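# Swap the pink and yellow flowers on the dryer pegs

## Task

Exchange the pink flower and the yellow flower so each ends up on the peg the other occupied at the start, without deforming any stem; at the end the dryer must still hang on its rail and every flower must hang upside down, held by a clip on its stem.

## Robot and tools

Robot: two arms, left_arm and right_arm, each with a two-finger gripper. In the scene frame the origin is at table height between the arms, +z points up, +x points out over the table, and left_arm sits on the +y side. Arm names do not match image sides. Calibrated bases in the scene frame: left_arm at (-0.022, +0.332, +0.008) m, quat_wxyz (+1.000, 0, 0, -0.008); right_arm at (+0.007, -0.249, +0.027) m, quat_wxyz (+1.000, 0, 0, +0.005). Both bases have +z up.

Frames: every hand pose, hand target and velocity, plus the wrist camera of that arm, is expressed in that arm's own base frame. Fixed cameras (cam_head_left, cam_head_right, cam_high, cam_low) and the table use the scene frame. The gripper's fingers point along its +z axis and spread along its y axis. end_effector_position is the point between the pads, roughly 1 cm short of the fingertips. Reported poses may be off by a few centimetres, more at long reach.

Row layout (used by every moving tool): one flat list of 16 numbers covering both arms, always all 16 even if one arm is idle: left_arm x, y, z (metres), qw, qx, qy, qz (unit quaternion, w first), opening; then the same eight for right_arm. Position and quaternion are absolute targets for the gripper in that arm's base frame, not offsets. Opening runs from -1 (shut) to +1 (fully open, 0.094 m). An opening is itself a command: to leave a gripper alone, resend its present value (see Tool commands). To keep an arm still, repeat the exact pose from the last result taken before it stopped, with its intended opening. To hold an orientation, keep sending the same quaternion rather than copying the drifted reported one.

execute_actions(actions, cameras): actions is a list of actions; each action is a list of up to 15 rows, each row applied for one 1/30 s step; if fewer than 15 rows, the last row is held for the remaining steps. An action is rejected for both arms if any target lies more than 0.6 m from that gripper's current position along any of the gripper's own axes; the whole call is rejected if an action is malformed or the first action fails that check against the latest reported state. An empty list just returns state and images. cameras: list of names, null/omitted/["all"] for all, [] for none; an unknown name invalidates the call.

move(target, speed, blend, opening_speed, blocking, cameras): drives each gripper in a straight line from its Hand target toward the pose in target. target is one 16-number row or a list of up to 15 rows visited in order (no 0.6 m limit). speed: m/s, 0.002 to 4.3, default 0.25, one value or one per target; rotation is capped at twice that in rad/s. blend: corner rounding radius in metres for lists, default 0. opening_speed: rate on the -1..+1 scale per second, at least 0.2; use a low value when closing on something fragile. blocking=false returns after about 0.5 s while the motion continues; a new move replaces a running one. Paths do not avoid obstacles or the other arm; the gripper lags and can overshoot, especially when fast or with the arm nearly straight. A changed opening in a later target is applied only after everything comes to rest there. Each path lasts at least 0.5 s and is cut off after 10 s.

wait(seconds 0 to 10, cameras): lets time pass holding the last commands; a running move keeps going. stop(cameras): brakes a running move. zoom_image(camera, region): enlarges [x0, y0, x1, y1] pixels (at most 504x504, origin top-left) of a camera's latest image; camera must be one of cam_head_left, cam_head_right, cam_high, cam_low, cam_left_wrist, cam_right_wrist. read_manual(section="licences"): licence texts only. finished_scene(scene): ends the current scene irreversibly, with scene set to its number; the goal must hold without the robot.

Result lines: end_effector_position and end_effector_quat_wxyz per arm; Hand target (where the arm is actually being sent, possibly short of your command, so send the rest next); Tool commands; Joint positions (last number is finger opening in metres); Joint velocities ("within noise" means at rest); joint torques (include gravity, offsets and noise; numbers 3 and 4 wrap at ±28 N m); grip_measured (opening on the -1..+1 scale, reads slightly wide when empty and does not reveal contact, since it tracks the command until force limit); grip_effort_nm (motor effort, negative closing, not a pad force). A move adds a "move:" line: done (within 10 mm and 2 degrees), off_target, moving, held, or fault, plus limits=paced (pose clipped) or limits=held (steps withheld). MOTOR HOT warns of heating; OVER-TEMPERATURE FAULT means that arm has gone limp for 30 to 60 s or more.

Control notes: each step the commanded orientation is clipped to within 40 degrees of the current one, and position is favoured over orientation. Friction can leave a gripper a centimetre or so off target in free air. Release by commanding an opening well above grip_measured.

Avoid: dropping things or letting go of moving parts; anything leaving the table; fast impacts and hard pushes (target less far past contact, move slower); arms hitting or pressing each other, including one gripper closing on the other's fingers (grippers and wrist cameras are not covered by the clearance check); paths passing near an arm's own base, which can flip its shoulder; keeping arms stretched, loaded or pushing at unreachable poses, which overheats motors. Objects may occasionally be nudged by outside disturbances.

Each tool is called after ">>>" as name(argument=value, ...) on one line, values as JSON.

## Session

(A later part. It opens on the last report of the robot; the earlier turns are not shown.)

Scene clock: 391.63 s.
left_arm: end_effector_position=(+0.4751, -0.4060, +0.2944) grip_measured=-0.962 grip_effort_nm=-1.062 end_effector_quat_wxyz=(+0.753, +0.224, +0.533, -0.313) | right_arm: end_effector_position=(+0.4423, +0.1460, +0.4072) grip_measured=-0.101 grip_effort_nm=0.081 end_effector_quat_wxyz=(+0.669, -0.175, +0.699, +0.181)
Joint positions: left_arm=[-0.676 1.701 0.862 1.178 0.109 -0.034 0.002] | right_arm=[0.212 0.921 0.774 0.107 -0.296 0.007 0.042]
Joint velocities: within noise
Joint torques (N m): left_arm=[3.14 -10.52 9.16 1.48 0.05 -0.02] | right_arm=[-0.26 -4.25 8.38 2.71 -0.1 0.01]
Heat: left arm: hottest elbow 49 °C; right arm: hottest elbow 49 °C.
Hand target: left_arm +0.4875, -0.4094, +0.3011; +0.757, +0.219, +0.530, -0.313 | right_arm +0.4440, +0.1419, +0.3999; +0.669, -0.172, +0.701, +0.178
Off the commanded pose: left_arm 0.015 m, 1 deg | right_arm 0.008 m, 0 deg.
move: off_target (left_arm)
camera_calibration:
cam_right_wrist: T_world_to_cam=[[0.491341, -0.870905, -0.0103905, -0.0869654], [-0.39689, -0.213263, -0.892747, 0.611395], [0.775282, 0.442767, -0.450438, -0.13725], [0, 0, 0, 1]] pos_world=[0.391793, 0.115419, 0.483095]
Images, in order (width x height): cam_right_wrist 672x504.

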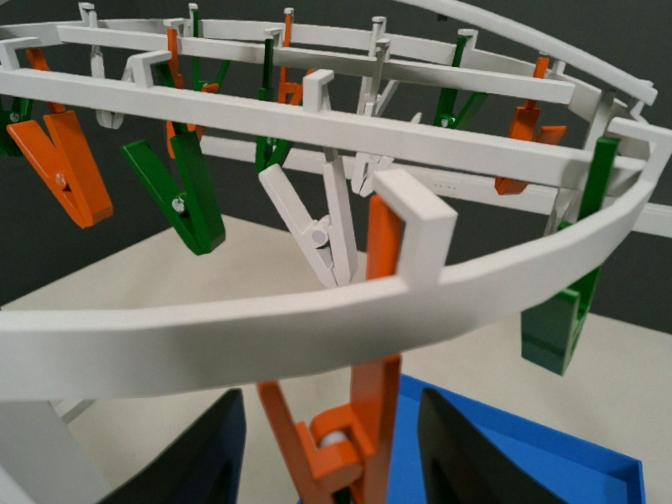

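>>> move(target=[0.488,-0.410,0.301,0.757,0.2195,0.53,-0.3135,-0.97,0.444,0.142,0.446,0.669,-0.172,0.701,0.178,-0.1], speed=0.03, opening_speed=0.5, cameras=["cam_right_wrist"])

Scene clock: 396.37 s.
left_arm: end_effector_position=(+0.4751, -0.4060, +0.2944) grip_measured=-0.962 grip_effort_nm=-1.062 end_effector_quat_wxyz=(+0.753, +0.224, +0.533, -0.313) | right_arm: end_effector_position=(+0.4390, +0.1454, +0.4073) grip_measured=-0.101 grip_effort_nm=0.066 end_effector_quat_wxyz=(+0.647, -0.174, +0.720, +0.181)
Joint positions: left_arm=[-0.676 1.701 0.862 1.178 0.109 -0.034 0.002] | right_arm=[0.212 0.908 0.805 0.004 -0.297 0.007 0.042]
Joint velocities: within noise
Joint torques (N m): left_arm=[3.14 -10.58 9.18 1.48 0.06 -0.02] | right_arm=[-0.32 -4.84 14.16 1.72 -0.1 0.02]
Heat: left arm: hottest elbow 49 °C; right arm: hottest elbow 49 °C.
Hand target: left_arm +0.4875, -0.4094, +0.3011; +0.757, +0.219, +0.530, -0.313 | right_arm +0.4418, +0.1416, +0.4454; +0.669, -0.172, +0.701, +0.178
Off the commanded pose: left_arm 0.015 m, 1 deg | right_arm 0.039 m, 3 deg.
move: off_target (left_arm, right_arm)
camera_calibration:
cam_right_wrist: T_world_to_cam=[[0.490579, -0.870946, -0.0280238, -0.0783766], [-0.44797, -0.224484, -0.865407, 0.62299], [0.747432, 0.437105, -0.500285, -0.10096], [0, 0, 0, 1]] pos_world=[0.392992, 0.115719, 0.486435]
Images, in order (width x height): cam_right_wrist 672x504.

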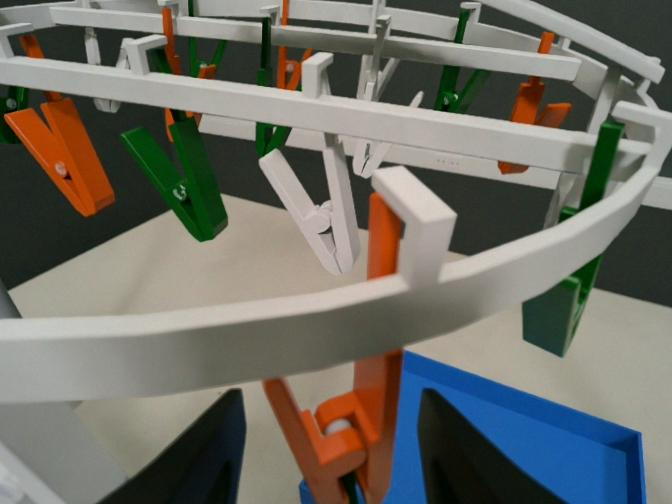

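>>> move(target=[0.488,-0.410,0.301,0.757,0.2195,0.53,-0.3135,-0.97,0.445,0.142,0.452,0.676,-0.175,0.692,0.18,-0.1], speed=0.03, opening_speed=0.5, cameras=["cam_right_wrist"])

Scene clock: 398.77 s.
left_arm: end_effector_position=(+0.4751, -0.4060, +0.2944) grip_measured=-0.962 grip_effort_nm=-1.067 end_effector_quat_wxyz=(+0.753, +0.224, +0.533, -0.313) | right_arm: end_effector_position=(+0.4386, +0.1452, +0.4073) grip_measured=-0.101 grip_effort_nm=0.076 end_effector_quat_wxyz=(+0.647, -0.176, +0.719, +0.184)
Joint positions: left_arm=[-0.676 1.701 0.862 1.178 0.109 -0.034 0.002] | right_arm=[0.207 0.908 0.805 0.003 -0.308 0.007 0.042]
Joint velocities: within noise
Joint torques (N m): left_arm=[3.14 -10.52 9.16 1.48 0.06 -0.02] | right_arm=[-0.26 -4.66 14.28 2.59 -0.1 0.01]
Heat: left arm: hottest elbow 49 °C; right arm: hottest elbow 49 °C.
Hand target: left_arm +0.4875, -0.4094, +0.3011; +0.757, +0.219, +0.530, -0.313 | right_arm +0.4420, +0.1414, +0.4512; +0.677, -0.175, +0.692, +0.180
Off the commanded pose: left_arm 0.015 m, 1 deg | right_arm 0.045 m, 5 deg.
move: off_target (left_arm, right_arm)
camera_calibration:
cam_right_wrist: T_world_to_cam=[[0.49679, -0.867378, -0.0292467, -0.0811877], [-0.44689, -0.226777, -0.865368, 0.622611], [0.743968, 0.442976, -0.500283, -0.0999029], [0, 0, 0, 1]] pos_world=[0.392896, 0.115028, 0.486433]
Images, in order (width x height): cam_right_wrist 672x504.

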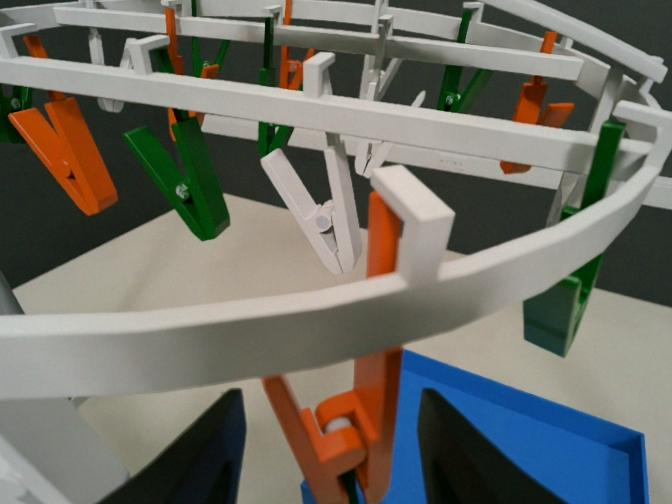

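>>> move(target=[0.488,-0.410,0.301,0.757,0.2195,0.53,-0.3135,-0.97,0.445,0.142,0.457,0.676,-0.175,0.692,0.18,-0.1], speed=0.03, opening_speed=0.5, cameras=["cam_right_wrist"])

Scene clock: 401.70 s.
left_arm: end_effector_position=(+0.4751, -0.4060, +0.2944) grip_measured=-0.962 grip_effort_nm=-1.057 end_effector_quat_wxyz=(+0.753, +0.224, +0.533, -0.313) | right_arm: end_effector_position=(+0.4393, +0.1452, +0.4171) grip_measured=-0.101 grip_effort_nm=0.076 end_effector_quat_wxyz=(+0.653, -0.176, +0.714, +0.184)
Joint positions: left_arm=[-0.676 1.701 0.862 1.178 0.109 -0.034 0.002] | right_arm=[0.207 0.908 0.82 0.003 -0.309 0.007 0.042]
Joint velocities: within noise
Joint torques (N m): left_arm=[3.19 -10.52 9.17 1.47 0.05 -0.02] | right_arm=[-0.32 -4.42 14.19 2.15 -0.1 0.01]
Heat: left arm: hottest elbow 49 °C; right arm: hottest elbow 49 °C.
Hand target: left_arm +0.4875, -0.4094, +0.3011; +0.757, +0.219, +0.530, -0.313 | right_arm +0.4426, +0.1415, +0.4562; +0.677, -0.175, +0.692, +0.180
Off the commanded pose: left_arm 0.015 m, 1 deg | right_arm 0.040 m, 4 deg.
move: off_target (left_arm, right_arm)
camera_calibration:
cam_right_wrist: T_world_to_cam=[[0.497229, -0.867277, -0.0243685, -0.0834525], [-0.433219, -0.223843, -0.87305, 0.628162], [0.751721, 0.444662, -0.487022, -0.104787], [0, 0, 0, 1]] pos_world=[0.392397, 0.114828, 0.49535]
Images, in order (width x height): cam_right_wrist 672x504.

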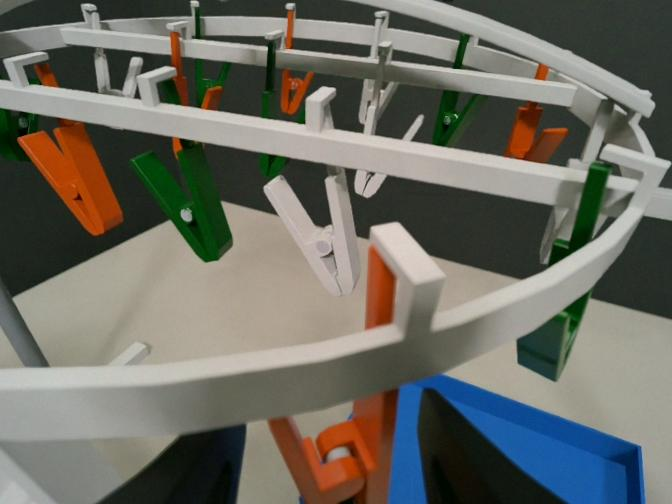

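>>> move(target=[0.488,-0.410,0.301,0.757,0.2195,0.53,-0.3135,-0.97,0.445,0.142,0.457,0.676,-0.175,0.692,0.18,-0.45], opening_speed=0.3, cameras=["cam_right_wrist"])

>>> move(target=[0.488,-0.410,0.301,0.757,0.2195,0.53,-0.3135,-0.97,0.445,0.142,0.457,0.676,-0.175,0.692,0.18,-0.62], opening_speed=0.2, cameras=["cam_right_wrist","cam_left_wrist","cam_low"])

>>> zoom_image(camera="cam_low", region=[230, 110, 390, 270])

Scene clock: 406.33 s.
left_arm: end_effector_position=(+0.4751, -0.4060, +0.2944) grip_measured=-0.962 grip_effort_nm=-1.062 end_effector_quat_wxyz=(+0.753, +0.224, +0.533, -0.313) | right_arm: end_effector_position=(+0.4394, +0.1450, +0.4171) grip_measured=-0.444 grip_effort_nm=-0.266 end_effector_quat_wxyz=(+0.653, -0.176, +0.714, +0.184)
Joint positions: left_arm=[-0.676 1.701 0.862 1.178 0.109 -0.034 0.002] | right_arm=[0.207 0.908 0.82 0.003 -0.309 0.007 0.026]
Joint velocities: within noise
Joint torques (N m): left_arm=[3.14 -10.58 9.17 1.46 0.05 -0.02] | right_arm=[-0.32 -4.66 14.16 2.07 -0.09 0.02]
Heat: left arm: hottest elbow 49 °C; right arm: hottest elbow 50 °C.
Hand target: left_arm +0.4875, -0.4094, +0.3011; +0.757, +0.219, +0.530, -0.313 | right_arm +0.4426, +0.1414, +0.4562; +0.677, -0.175, +0.692, +0.180
Off the commanded pose: left_arm 0.015 m, 1 deg | right_arm 0.040 m, 4 deg.
move: off_target (left_arm, right_arm)
camera_calibration:
cam_right_wrist: T_world_to_cam=[[0.496898, -0.867465, -0.0244116, -0.0834536], [-0.433345, -0.223659, -0.873034, 0.628138], [0.751867, 0.444388, -0.487048, -0.104711], [0, 0, 0, 1]] pos_world=[0.392397, 0.114628, 0.49535]
Images, in order (width x height): cam_right_wrist 672x504.

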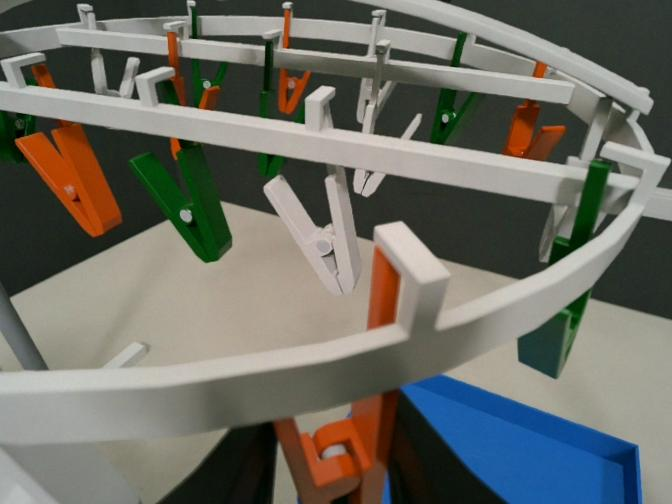

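Scene clock: 407.40 s.
left_arm: end_effector_position=(+0.4752, -0.4060, +0.2941) grip_measured=-0.962 grip_effort_nm=-1.062 end_effector_quat_wxyz=(+0.753, +0.224, +0.533, -0.313) | right_arm: end_effector_position=(+0.4394, +0.1450, +0.4171) grip_measured=-0.541 grip_effort_nm=-1.023 end_effector_quat_wxyz=(+0.653, -0.176, +0.714, +0.184)
Joint positions: left_arm=[-0.676 1.701 0.862 1.178 0.109 -0.034 0.002] | right_arm=[0.207 0.908 0.82 0.003 -0.309 0.007 0.022]
Joint velocities: within noise
Joint torques (N m): left_arm=[3.14 -10.52 9.17 1.48 0.06 -0.02] | right_arm=[-0.15 -4.6 14.2 2.09 -0.11 0.02]
Heat: left arm: hottest elbow 49 °C; right arm: hottest elbow 50 °C.
Hand target: left_arm +0.4875, -0.4094, +0.3010; +0.757, +0.219, +0.530, -0.313 | right_arm +0.4426, +0.1415, +0.4562; +0.677, -0.175, +0.692, +0.180
Off the commanded pose: left_arm 0.015 m, 1 deg | right_arm 0.040 m, 4 deg.
move: off_target (left_arm, right_arm)
camera_calibration:
cam_left_wrist: T_world_to_cam=[[-0.703765, -0.710264, -0.0154799, 0.0505302], [-0.058637, 0.0797879, -0.995086, 0.391606], [0.708009, -0.699399, -0.0977997, -0.501166], [0, 0, 0, 1]] pos_world=[0.413354, -0.34587, 0.34145]
cam_right_wrist: T_world_to_cam=[[0.496898, -0.867465, -0.0244116, -0.0834536], [-0.433345, -0.223659, -0.873034, 0.628138], [0.751867, 0.444388, -0.487048, -0.104711], [0, 0, 0, 1]] pos_world=[0.392397, 0.114628, 0.49535]
Images, in order (width x height): cam_low 672x504, cam_left_wrist 672x504, cam_right_wrist 672x504.

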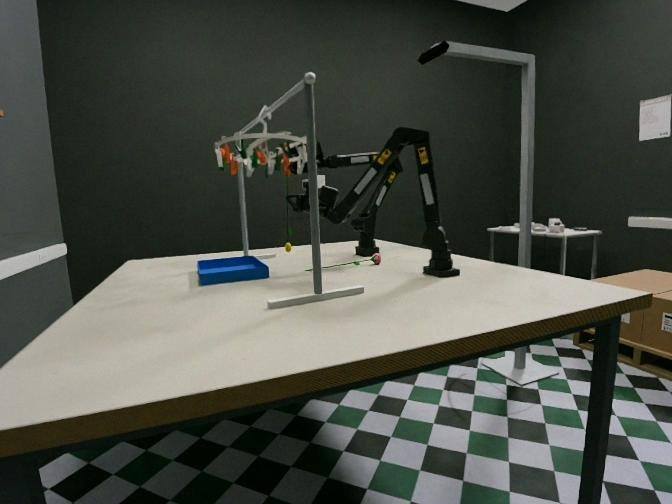

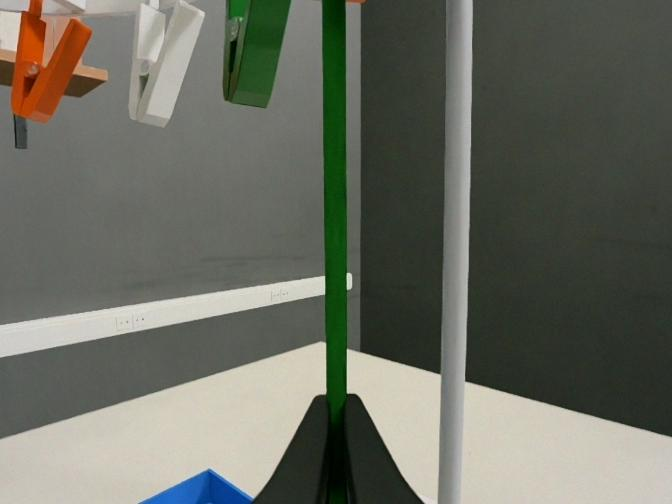

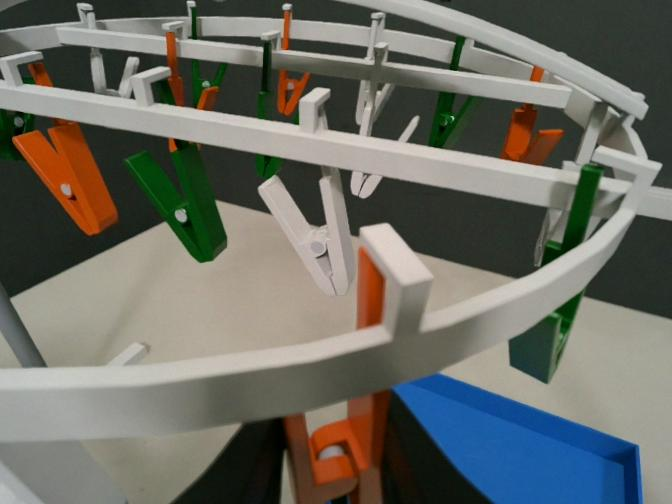

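Scaled by 3.150 from the camera's 672x504 image, which has a finer 960x720 frame.

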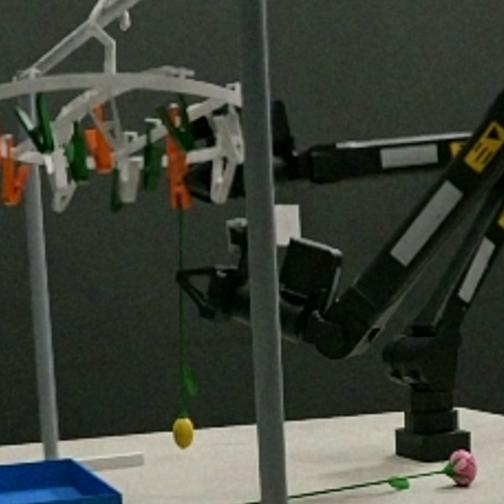

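>>> move(target=[0.488,-0.410,0.288,0.757,0.2195,0.53,-0.3135,-0.97,0.445,0.142,0.457,0.676,-0.175,0.692,0.18,-0.8], opening_speed=0.3, speed=0.03, cameras=["cam_right_wrist","cam_left_wrist","cam_low"])

>>> zoom_image(camera="cam_low", region=[230, 110, 390, 270])

Scene clock: 410.37 s.
left_arm: end_effector_position=(+0.4786, -0.4087, +0.2768) grip_measured=-0.962 grip_effort_nm=-1.067 end_effector_quat_wxyz=(+0.746, +0.227, +0.543, -0.311) | right_arm: end_effector_position=(+0.4395, +0.1445, +0.4171) grip_measured=-0.542 grip_effort_nm=-1.038 end_effector_quat_wxyz=(+0.653, -0.176, +0.714, +0.184)
Joint positions: left_arm=[-0.676 1.731 0.862 1.182 0.109 -0.034 0.002] | right_arm=[0.206 0.908 0.82 0.003 -0.309 0.007 0.022]
Joint velocities: within noise
Joint torques (N m): left_arm=[3.19 -10.87 8.46 2.85 0.06 -0.02] | right_arm=[-0.15 -4.48 14.13 2.09 -0.09 0.01]
Heat: left arm: hottest elbow 49 °C; right arm: hottest elbow 50 °C.
Hand target: left_arm +0.4876, -0.4095, +0.2880; +0.757, +0.220, +0.530, -0.313 | right_arm +0.4426, +0.1414, +0.4562; +0.677, -0.175, +0.692, +0.180
Off the commanded pose: left_arm 0.015 m, 2 deg | right_arm 0.040 m, 4 deg.
move: off_target (left_arm, right_arm)
camera_calibration:
cam_left_wrist: T_world_to_cam=[[-0.70405, -0.710035, -0.0128196, 0.0501664], [-0.0784535, 0.0957083, -0.992313, 0.390092], [0.705804, -0.697632, -0.123088, -0.498322], [0, 0, 0, 1]] pos_world=[0.417641, -0.34936, 0.326399]
cam_right_wrist: T_world_to_cam=[[0.495893, -0.868042, -0.0243735, -0.083459], [-0.433592, -0.223188, -0.873032, 0.628177], [0.752388, 0.443498, -0.487053, -0.104782], [0, 0, 0, 1]] pos_world=[0.392596, 0.114226, 0.49535]
Images, in order (width x height): cam_low 672x504, cam_left_wrist 672x504, cam_right_wrist 672x504.

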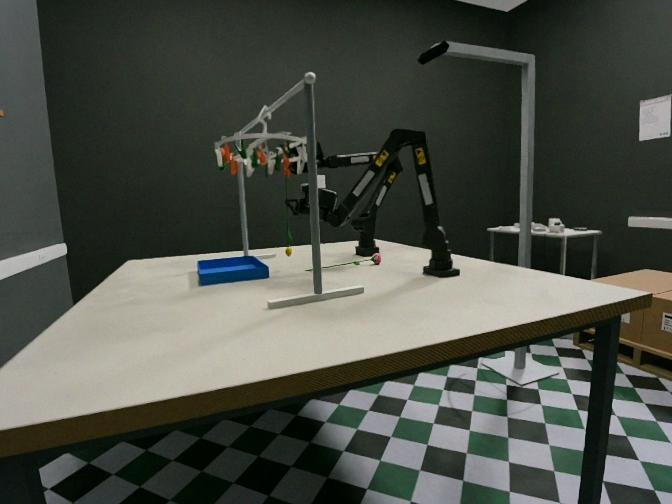

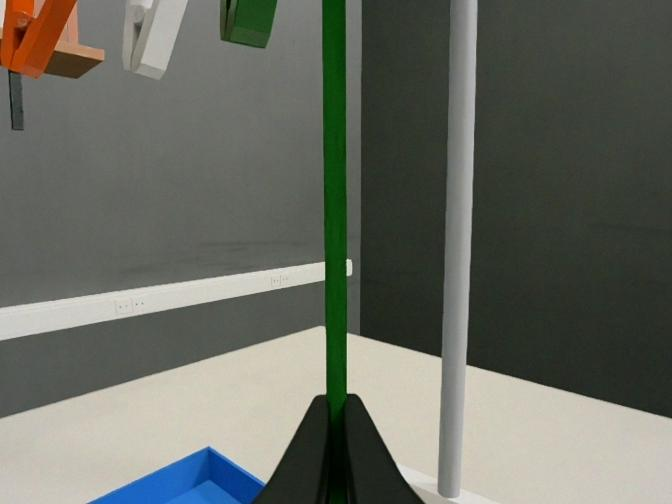

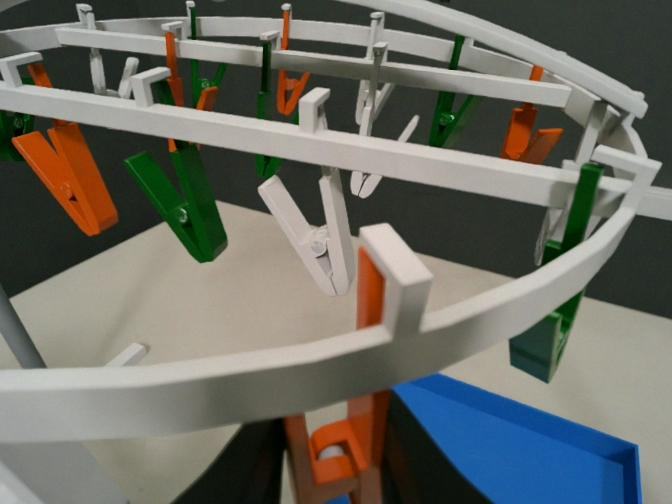

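Scaled by 3.150 from the camera's 672x504 image, which has a finer 960x720 frame.

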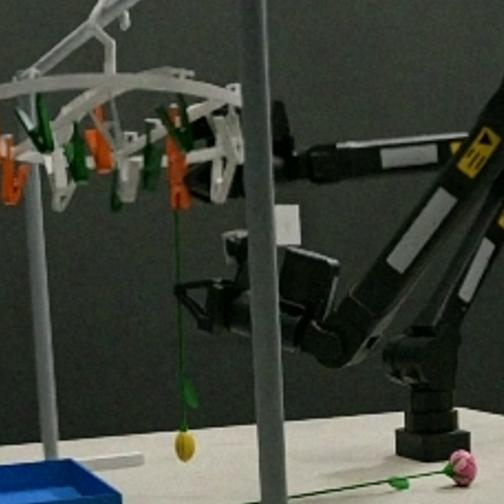

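>>> move(target=[[0.486,-0.410,0.255,0.757,0.2195,0.53,-0.3135,-0.97,0.445,0.142,0.457,0.676,-0.175,0.692,0.18,-0.8],[0.410,-0.335,0.255,0.757,0.2195,0.53,-0.3135,-0.97,0.445,0.142,0.457,0.676,-0.175,0.692,0.18,-0.8]], speed=[0.05,0.1])

Scene clock: 434.27 s.
left_arm: end_effector_position=(+0.4102, -0.3415, +0.2411) grip_measured=-0.962 grip_effort_nm=-1.062 end_effector_quat_wxyz=(+0.747, +0.228, +0.543, -0.310) | right_arm: end_effector_position=(+0.4395, +0.1445, +0.4171) grip_measured=-0.542 grip_effort_nm=-1.038 end_effector_quat_wxyz=(+0.653, -0.176, +0.714, +0.184)
Joint positions: left_arm=[-0.651 1.652 0.573 1.394 0.134 -0.039 0.002] | right_arm=[0.206 0.908 0.82 0.003 -0.309 0.007 0.022]
Joint velocities: within noise
Joint torques (N m): left_arm=[3.25 -10.75 4.81 2.73 0.1 -0.02] | right_arm=[0.09 -4.42 14.16 2.13 -0.08 0.02]
Heat: left arm: hottest elbow 48 °C; right arm: hottest elbow 54 °C.
Hand target: left_arm +0.4100, -0.3351, +0.2547; +0.757, +0.220, +0.530, -0.313 | right_arm +0.4426, +0.1414, +0.4562; +0.677, -0.175, +0.692, +0.180
Off the commanded pose: left_arm 0.015 m, 2 deg | right_arm 0.040 m, 4 deg.
move: off_target (left_arm, right_arm)
camera_calibration:
cam_left_wrist: T_world_to_cam=[[-0.703474, -0.710552, -0.0155339, 0.0495654], [-0.0759162, 0.0968555, -0.992399, 0.34223], [0.706655, -0.696947, -0.122078, -0.407969], [0, 0, 0, 1]] pos_world=[0.349142, -0.282261, 0.290594]
cam_right_wrist: T_world_to_cam=[[0.495893, -0.868042, -0.0243735, -0.083459], [-0.433592, -0.223188, -0.873032, 0.628177], [0.752388, 0.443498, -0.487053, -0.104782], [0, 0, 0, 1]] pos_world=[0.392596, 0.114226, 0.49535]

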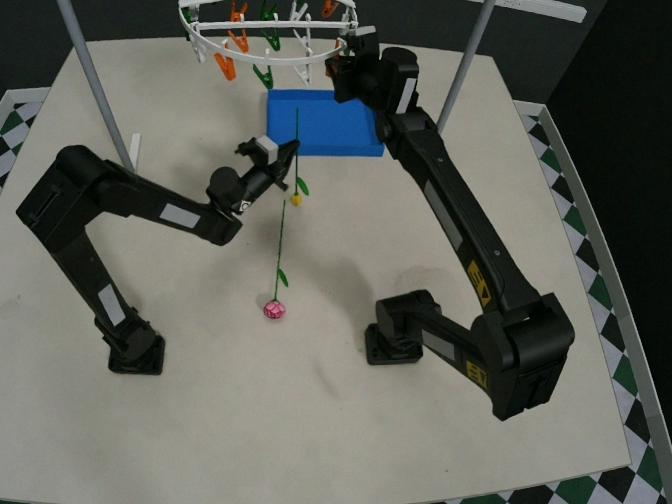

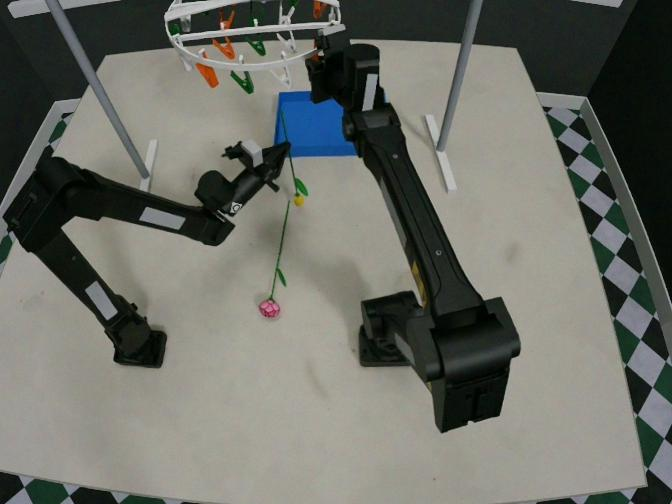

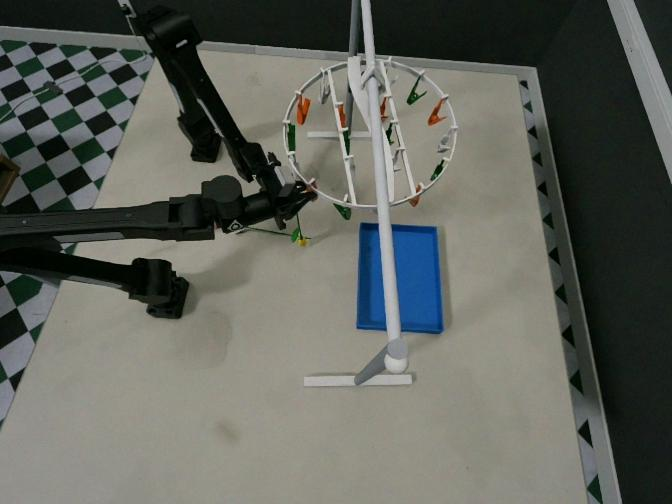

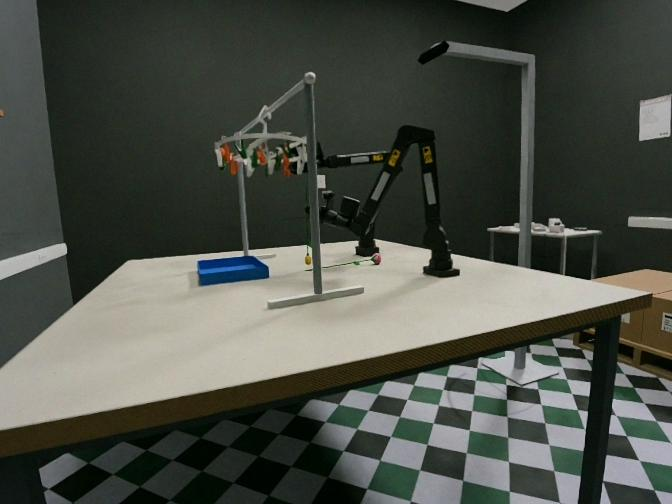

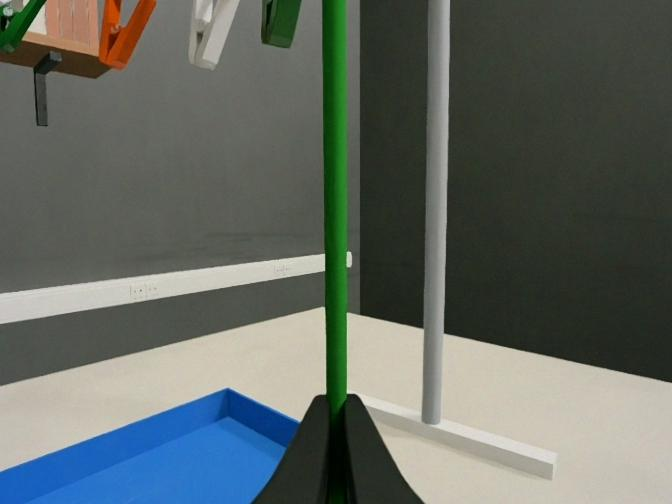

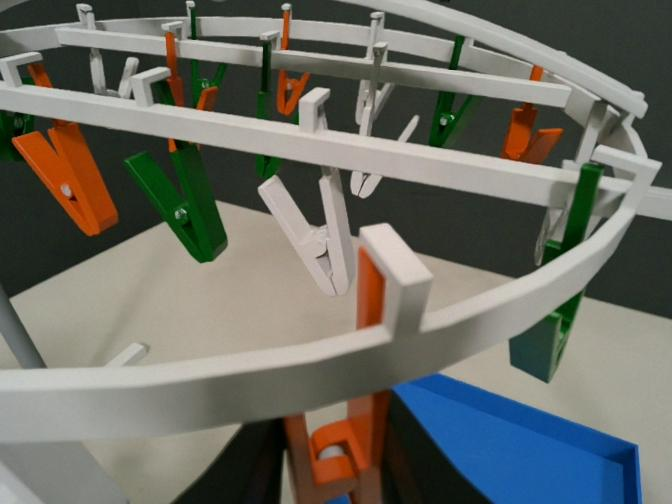

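>>> move(target=[0.380,-0.320,0.285,0.650,0.3492,0.4551,-0.4987,-0.97,0.445,0.142,0.457,0.676,-0.175,0.692,0.18,0.2], opening_speed=0.5, speed=0.15, cameras=["cam_right_wrist"])

>>> move(target=[[0.380,-0.320,0.285,0.650,0.3492,0.4551,-0.4987,-0.97,0.36,0.095,0.452,0.676,-0.175,0.692,0.18,0.2],[0.380,-0.320,0.285,0.650,0.3492,0.4551,-0.4987,-0.97,0.25,0.08,0.36,0.683,-0.183,0.683,0.183,-0.3]], speed=[0.08,0.2])

Scene clock: 441.43 s.
left_arm: end_effector_position=(+0.3711, -0.3205, +0.2631) grip_measured=-0.962 grip_effort_nm=-1.067 end_effector_quat_wxyz=(+0.632, +0.348, +0.478, -0.501) | right_arm: end_effector_position=(+0.4395, +0.1446, +0.4171) grip_measured=+0.198 grip_effort_nm=0.081 end_effector_quat_wxyz=(+0.653, -0.176, +0.714, +0.184)
Joint positions: left_arm=[-0.46 1.601 0.572 1.47 0.79 -0.365 0.002] | right_arm=[0.206 0.908 0.82 0.003 -0.309 0.007 0.056]
Joint velocities: within noise
Joint torques (N m): left_arm=[3.31 -9.47 7.6 2.36 -0.05 -0.08] | right_arm=[-0.15 -4.54 14.17 2.06 -0.09 0.02]
Heat: left arm: hottest elbow 48 °C; right arm: hottest elbow 55 °C.
Hand target: left_arm +0.3791, -0.3195, +0.2848; +0.650, +0.349, +0.455, -0.498 | right_arm +0.4426, +0.1414, +0.4562; +0.677, -0.175, +0.692, +0.180
Off the commanded pose: left_arm 0.024 m, 3 deg | right_arm 0.040 m, 4 deg.
move: off_target (left_arm, right_arm)
camera_calibration:
cam_right_wrist: T_world_to_cam=[[0.496203, -0.867865, -0.0243727, -0.0835514], [-0.433489, -0.22333, -0.873047, 0.628117], [0.752243, 0.443773, -0.487027, -0.104695], [0, 0, 0, 1]] pos_world=[0.392497, 0.114227, 0.49535]
Images, in order (width x height): cam_right_wrist 672x504.

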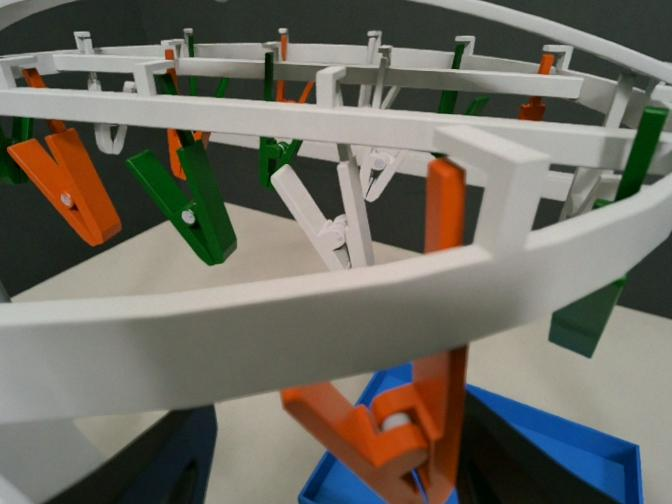

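Scene clock: 444.77 s.
left_arm: end_effector_position=(+0.3711, -0.3205, +0.2631) grip_measured=-0.962 grip_effort_nm=-1.067 end_effector_quat_wxyz=(+0.632, +0.348, +0.478, -0.502) | right_arm: end_effector_position=(+0.2504, +0.0823, +0.3684) grip_measured=-0.298 grip_effort_nm=-0.085 end_effector_quat_wxyz=(+0.686, -0.185, +0.679, +0.187)
Joint positions: left_arm=[-0.46 1.601 0.572 1.47 0.79 -0.367 0.002] | right_arm=[-0.043 0.173 0.446 -0.26 -0.574 0.007 0.033]
Joint velocities: within noise
Joint torques (N m): left_arm=[3.25 -9.47 7.61 2.36 -0.07 -0.06] | right_arm=[-0.21 4.78 8.13 1.59 -0.08 -0.03]
Heat: left arm: hottest elbow 48 °C; right arm: hottest elbow 54 °C.
Hand target: left_arm +0.3791, -0.3195, +0.2849; +0.650, +0.349, +0.455, -0.498 | right_arm +0.2502, +0.0801, +0.3600; +0.683, -0.183, +0.683, +0.183
Off the commanded pose: left_arm 0.024 m, 3 deg | right_arm 0.009 m, 1 deg.
move: off_target (left_arm)
camera_calibration:
cam_left_wrist: T_world_to_cam=[[-0.964093, -0.263961, 0.0291389, 0.265385], [-0.0617749, 0.116196, -0.991303, 0.359744], [0.25828, -0.957509, -0.12833, -0.278454], [0, 0, 0, 1]] pos_world=[0.349997, -0.238372, 0.313148]
cam_right_wrist: T_world_to_cam=[[0.511603, -0.859175, 0.00894818, -0.0617571], [-0.344219, -0.214488, -0.914061, 0.481735], [0.787258, 0.464556, -0.405477, 0.000901583], [0, 0, 0, 1]] pos_world=[0.196708, 0.0498472, 0.441253]

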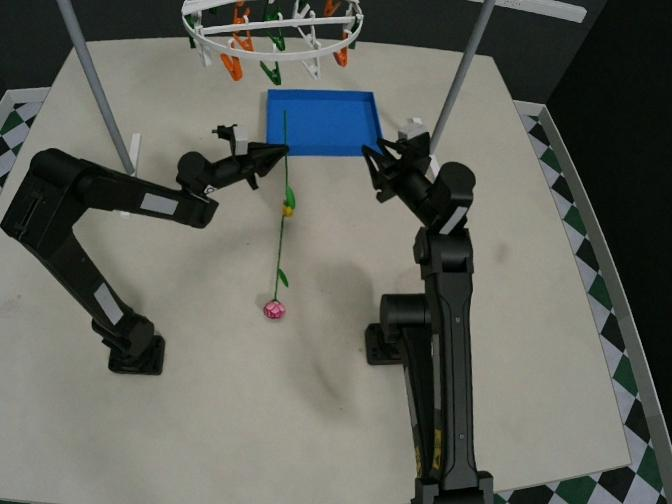

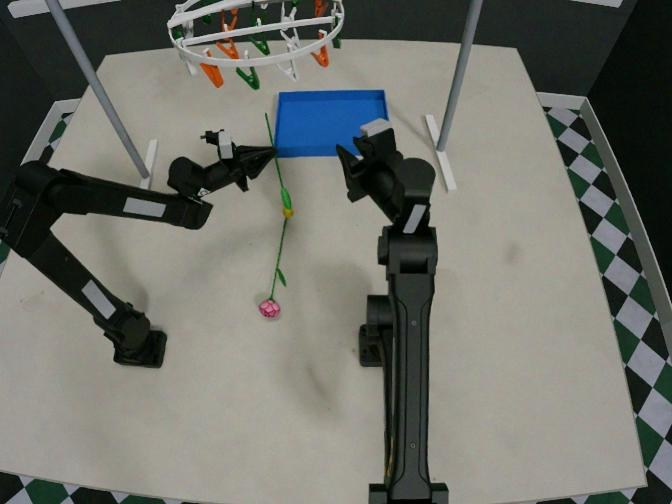

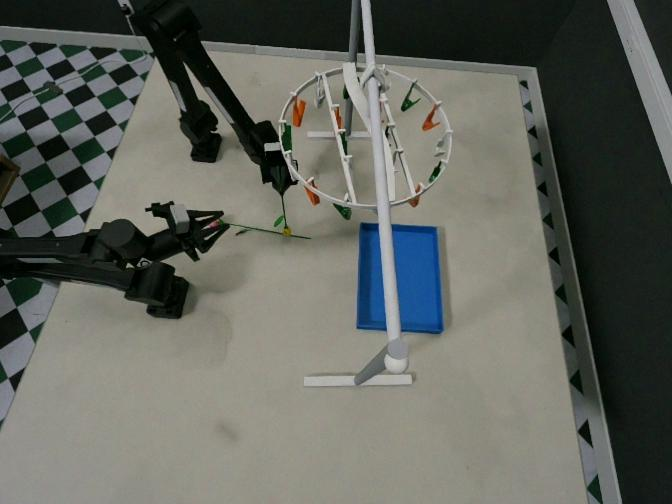

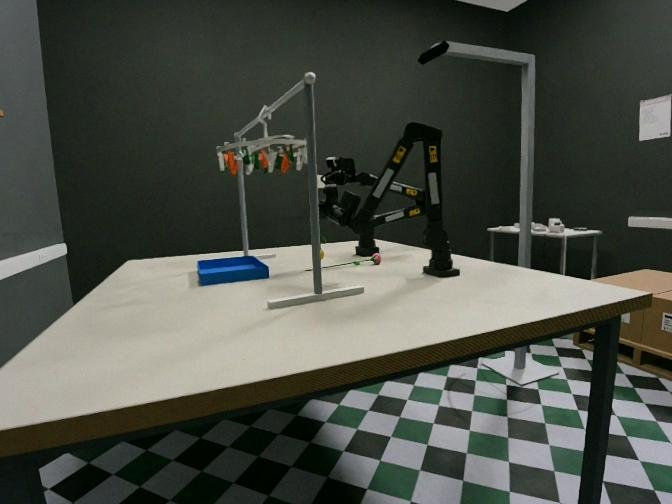

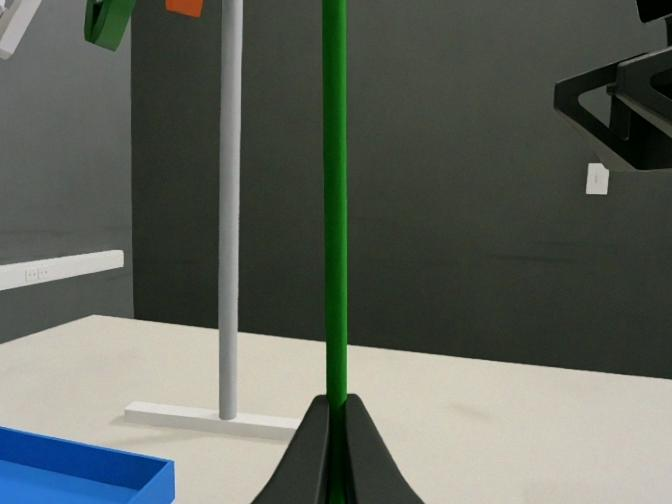

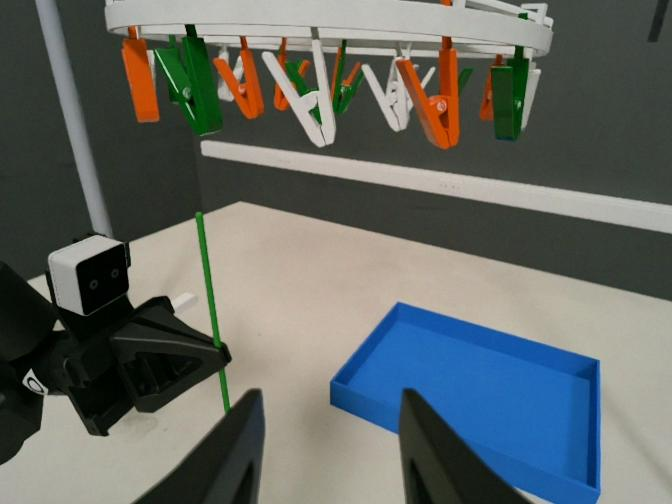

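>>> move(target=[0.380,-0.320,0.285,0.650,0.3492,0.4551,-0.4987,-0.97,0.297,0.166,0.295,0.7424,-0.2424,0.5198,0.3462,-0.3], speed=0.2, cameras=["cam_right_wrist","cam_left_wrist","cam_head_left"])

Scene clock: 454.83 s.
left_arm: end_effector_position=(+0.3711, -0.3205, +0.2631) grip_measured=-0.962 grip_effort_nm=-1.067 end_effector_quat_wxyz=(+0.631, +0.348, +0.478, -0.502) | right_arm: end_effector_position=(+0.3004, +0.1640, +0.3009) grip_measured=-0.299 grip_effort_nm=-0.071 end_effector_quat_wxyz=(+0.749, -0.245, +0.516, +0.336)
Joint positions: left_arm=[-0.46 1.601 0.572 1.47 0.79 -0.367 0.002] | right_arm=[0.21 0.971 0.18 1.227 -0.607 0.239 0.033]
Joint velocities: within noise
Joint torques (N m): left_arm=[3.25 -9.47 7.6 2.37 -0.07 -0.06] | right_arm=[1.08 -0.21 5.89 2.18 0.08 0.21]
Heat: left arm: hottest elbow 49 °C; right arm: hottest elbow 51 °C.
Hand target: left_arm +0.3791, -0.3195, +0.2849; +0.650, +0.349, +0.455, -0.498 | right_arm +0.2970, +0.1660, +0.2951; +0.742, -0.243, +0.520, +0.346
Off the commanded pose: left_arm 0.024 m, 3 deg | right_arm 0.007 m, 1 deg.
move: off_target (left_arm)
camera_calibration:
cam_left_wrist: T_world_to_cam=[[-0.964131, -0.263785, 0.0294812, 0.265333], [-0.0620809, 0.116116, -0.991294, 0.359829], [0.258065, -0.957567, -0.128327, -0.278394], [0, 0, 0, 1]] pos_world=[0.349998, -0.238371, 0.313148]
cam_right_wrist: T_world_to_cam=[[0.757277, -0.652397, 0.0301596, -0.130582], [-0.0254114, -0.0755783, -0.996816, 0.36117], [0.652599, 0.754099, -0.073812, -0.210612], [0, 0, 0, 1]] pos_world=[0.24551, 0.100927, 0.348413]
Images, in order (width x height): cam_head_left 672x504, cam_left_wrist 672x504, cam_right_wrist 672x504.

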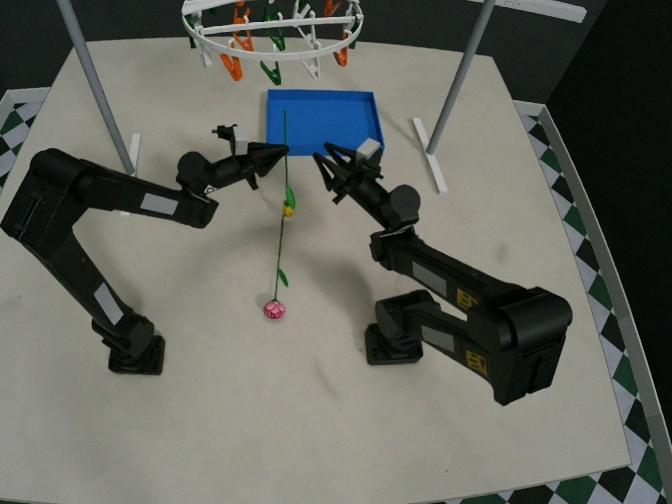

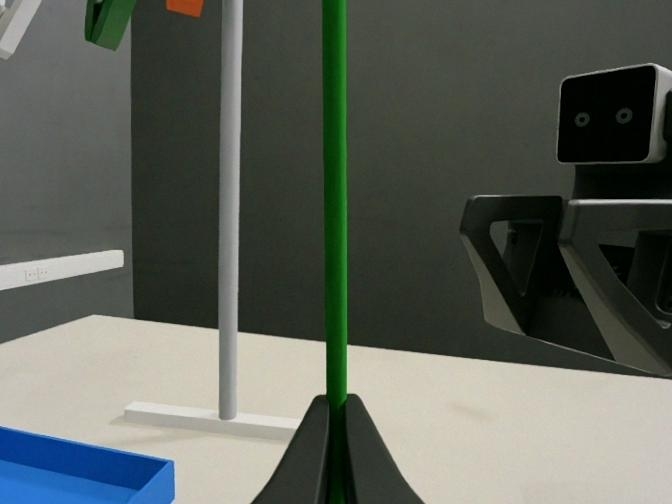

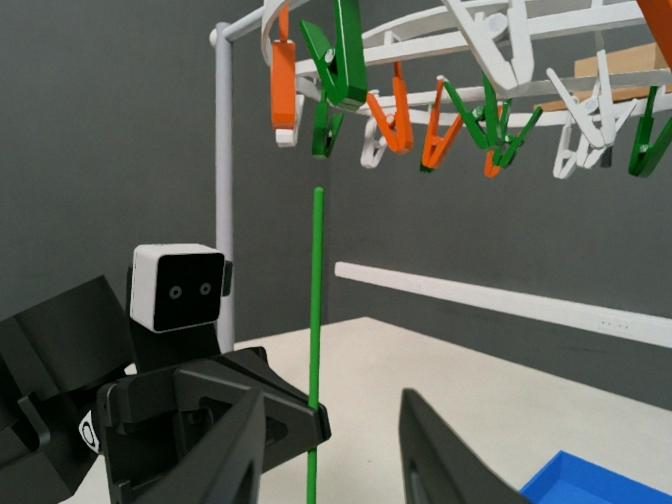

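>>> move(target=[0.380,-0.320,0.285,0.650,0.3492,0.4551,-0.4987,-0.97,0.333,0.216,0.302,0.7424,-0.2424,0.5198,0.3462,-0.3], speed=0.1, cameras=["cam_right_wrist","cam_left_wrist","cam_head_left"])

Scene clock: 459.97 s.
left_arm: end_effector_position=(+0.3711, -0.3205, +0.2631) grip_measured=-0.962 grip_effort_nm=-1.067 end_effector_quat_wxyz=(+0.631, +0.348, +0.478, -0.502) | right_arm: end_effector_position=(+0.3248, +0.2087, +0.2826) grip_measured=-0.299 grip_effort_nm=-0.076 end_effector_quat_wxyz=(+0.727, -0.234, +0.542, +0.350)
Joint positions: left_arm=[-0.46 1.601 0.572 1.47 0.79 -0.367 0.002] | right_arm=[0.374 1.132 0.244 1.232 -0.458 0.197 0.033]
Joint velocities: within noise
Joint torques (N m): left_arm=[3.25 -9.52 7.6 2.37 -0.07 -0.05] | right_arm=[1.2 -2.32 9.52 2.41 0.17 -0.15]
Heat: left arm: hottest elbow 50 °C; right arm: hottest elbow 50 °C.
Hand target: left_arm +0.3791, -0.3195, +0.2849; +0.650, +0.349, +0.455, -0.498 | right_arm +0.3320, +0.2154, +0.3018; +0.742, -0.242, +0.520, +0.346
Off the commanded pose: left_arm 0.024 m, 3 deg | right_arm 0.022 m, 3 deg.
move: off_target (left_arm, right_arm)
camera_calibration:
cam_left_wrist: T_world_to_cam=[[-0.964131, -0.263785, 0.0294812, 0.265333], [-0.0620809, 0.116116, -0.991294, 0.359829], [0.258065, -0.957567, -0.128327, -0.278394], [0, 0, 0, 1]] pos_world=[0.349998, -0.238371, 0.313148]
cam_right_wrist: T_world_to_cam=[[0.765128, -0.643246, -0.0285045, -0.107289], [-0.0995817, -0.0744809, -0.992238, 0.369437], [0.63613, 0.762028, -0.121043, -0.244531], [0, 0, 0, 1]] pos_world=[0.274433, 0.144843, 0.333912]
Images, in order (width x height): cam_head_left 672x504, cam_left_wrist 672x504, cam_right_wrist 672x504.

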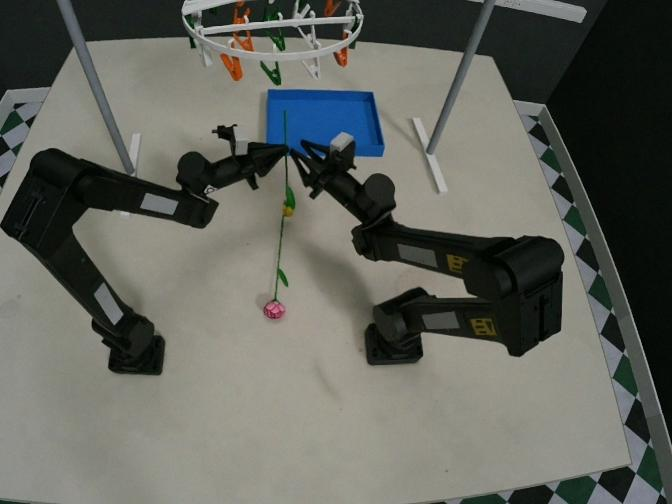

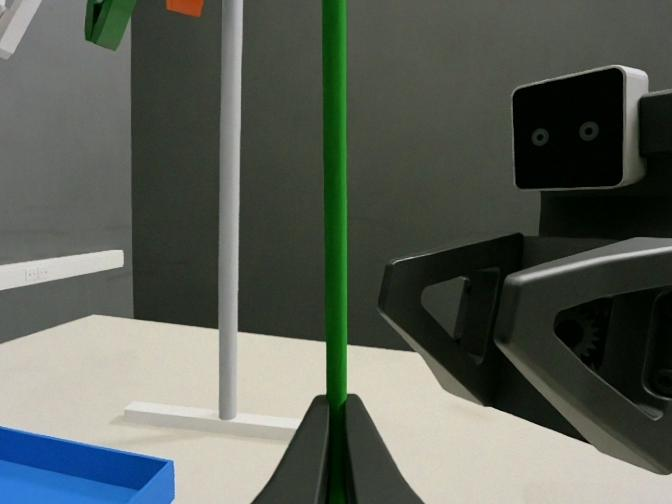

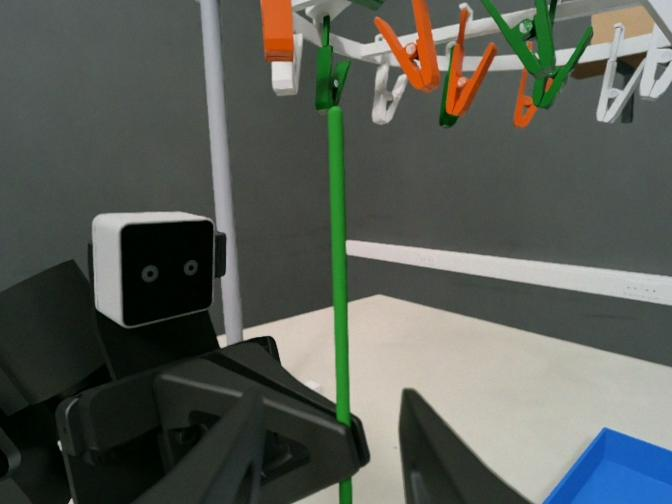

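>>> move(target=[0.380,-0.320,0.285,0.650,0.3492,0.4551,-0.4987,-0.97,0.333,0.216,0.325,0.7424,-0.2424,0.5198,0.3462,-0.3], speed=0.1, cameras=["cam_right_wrist","cam_left_wrist"])

Scene clock: 462.90 s.
left_arm: end_effector_position=(+0.3711, -0.3205, +0.2631) grip_measured=-0.962 grip_effort_nm=-1.067 end_effector_quat_wxyz=(+0.631, +0.347, +0.478, -0.502) | right_arm: end_effector_position=(+0.3257, +0.2090, +0.3028) grip_measured=-0.299 grip_effort_nm=-0.081 end_effector_quat_wxyz=(+0.729, -0.235, +0.539, +0.349)
Joint positions: left_arm=[-0.46 1.601 0.572 1.47 0.79 -0.367 0.002] | right_arm=[0.374 1.054 0.273 1.131 -0.458 0.196 0.033]
Joint velocities: within noise
Joint torques (N m): left_arm=[3.25 -9.47 7.58 2.37 -0.07 -0.05] | right_arm=[1.38 -2.9 10.4 1.47 0.14 -0.12]
Heat: left arm: hottest elbow 50 °C; right arm: hottest elbow 50 °C.
Hand target: left_arm +0.3791, -0.3195, +0.2849; +0.650, +0.349, +0.455, -0.498 | right_arm +0.3319, +0.2152, +0.3249; +0.743, -0.242, +0.520, +0.346
Off the commanded pose: left_arm 0.024 m, 3 deg | right_arm 0.024 m, 3 deg.
move: off_target (left_arm, right_arm)
camera_calibration:
cam_left_wrist: T_world_to_cam=[[-0.964131, -0.263736, 0.0299015, 0.265213], [-0.0624794, 0.116015, -0.99128, 0.359941], [0.257968, -0.957593, -0.128332, -0.278364], [0, 0, 0, 1]] pos_world=[0.349997, -0.238371, 0.313149]
cam_right_wrist: T_world_to_cam=[[0.764852, -0.643756, -0.0240723, -0.108333], [-0.0921837, -0.0723885, -0.993107, 0.387035], [0.637576, 0.761799, -0.11471, -0.245294], [0, 0, 0, 1]] pos_world=[0.274931, 0.145141, 0.353622]
Images, in order (width x height): cam_left_wrist 672x504, cam_right_wrist 672x504.

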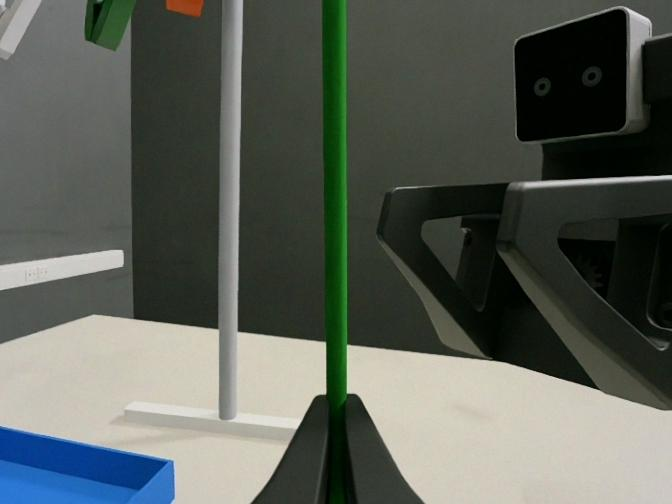

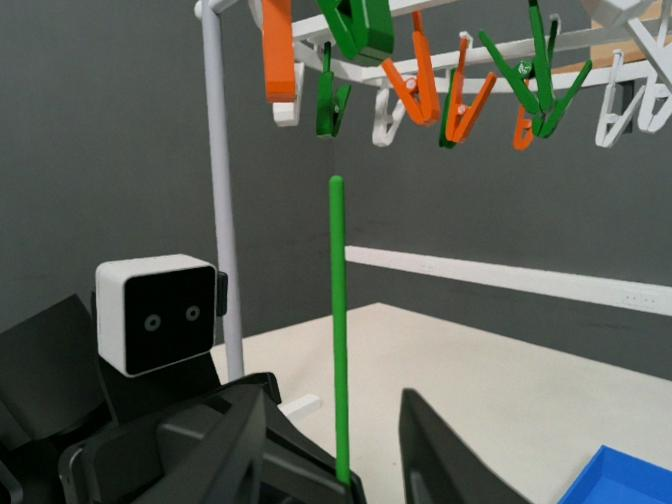

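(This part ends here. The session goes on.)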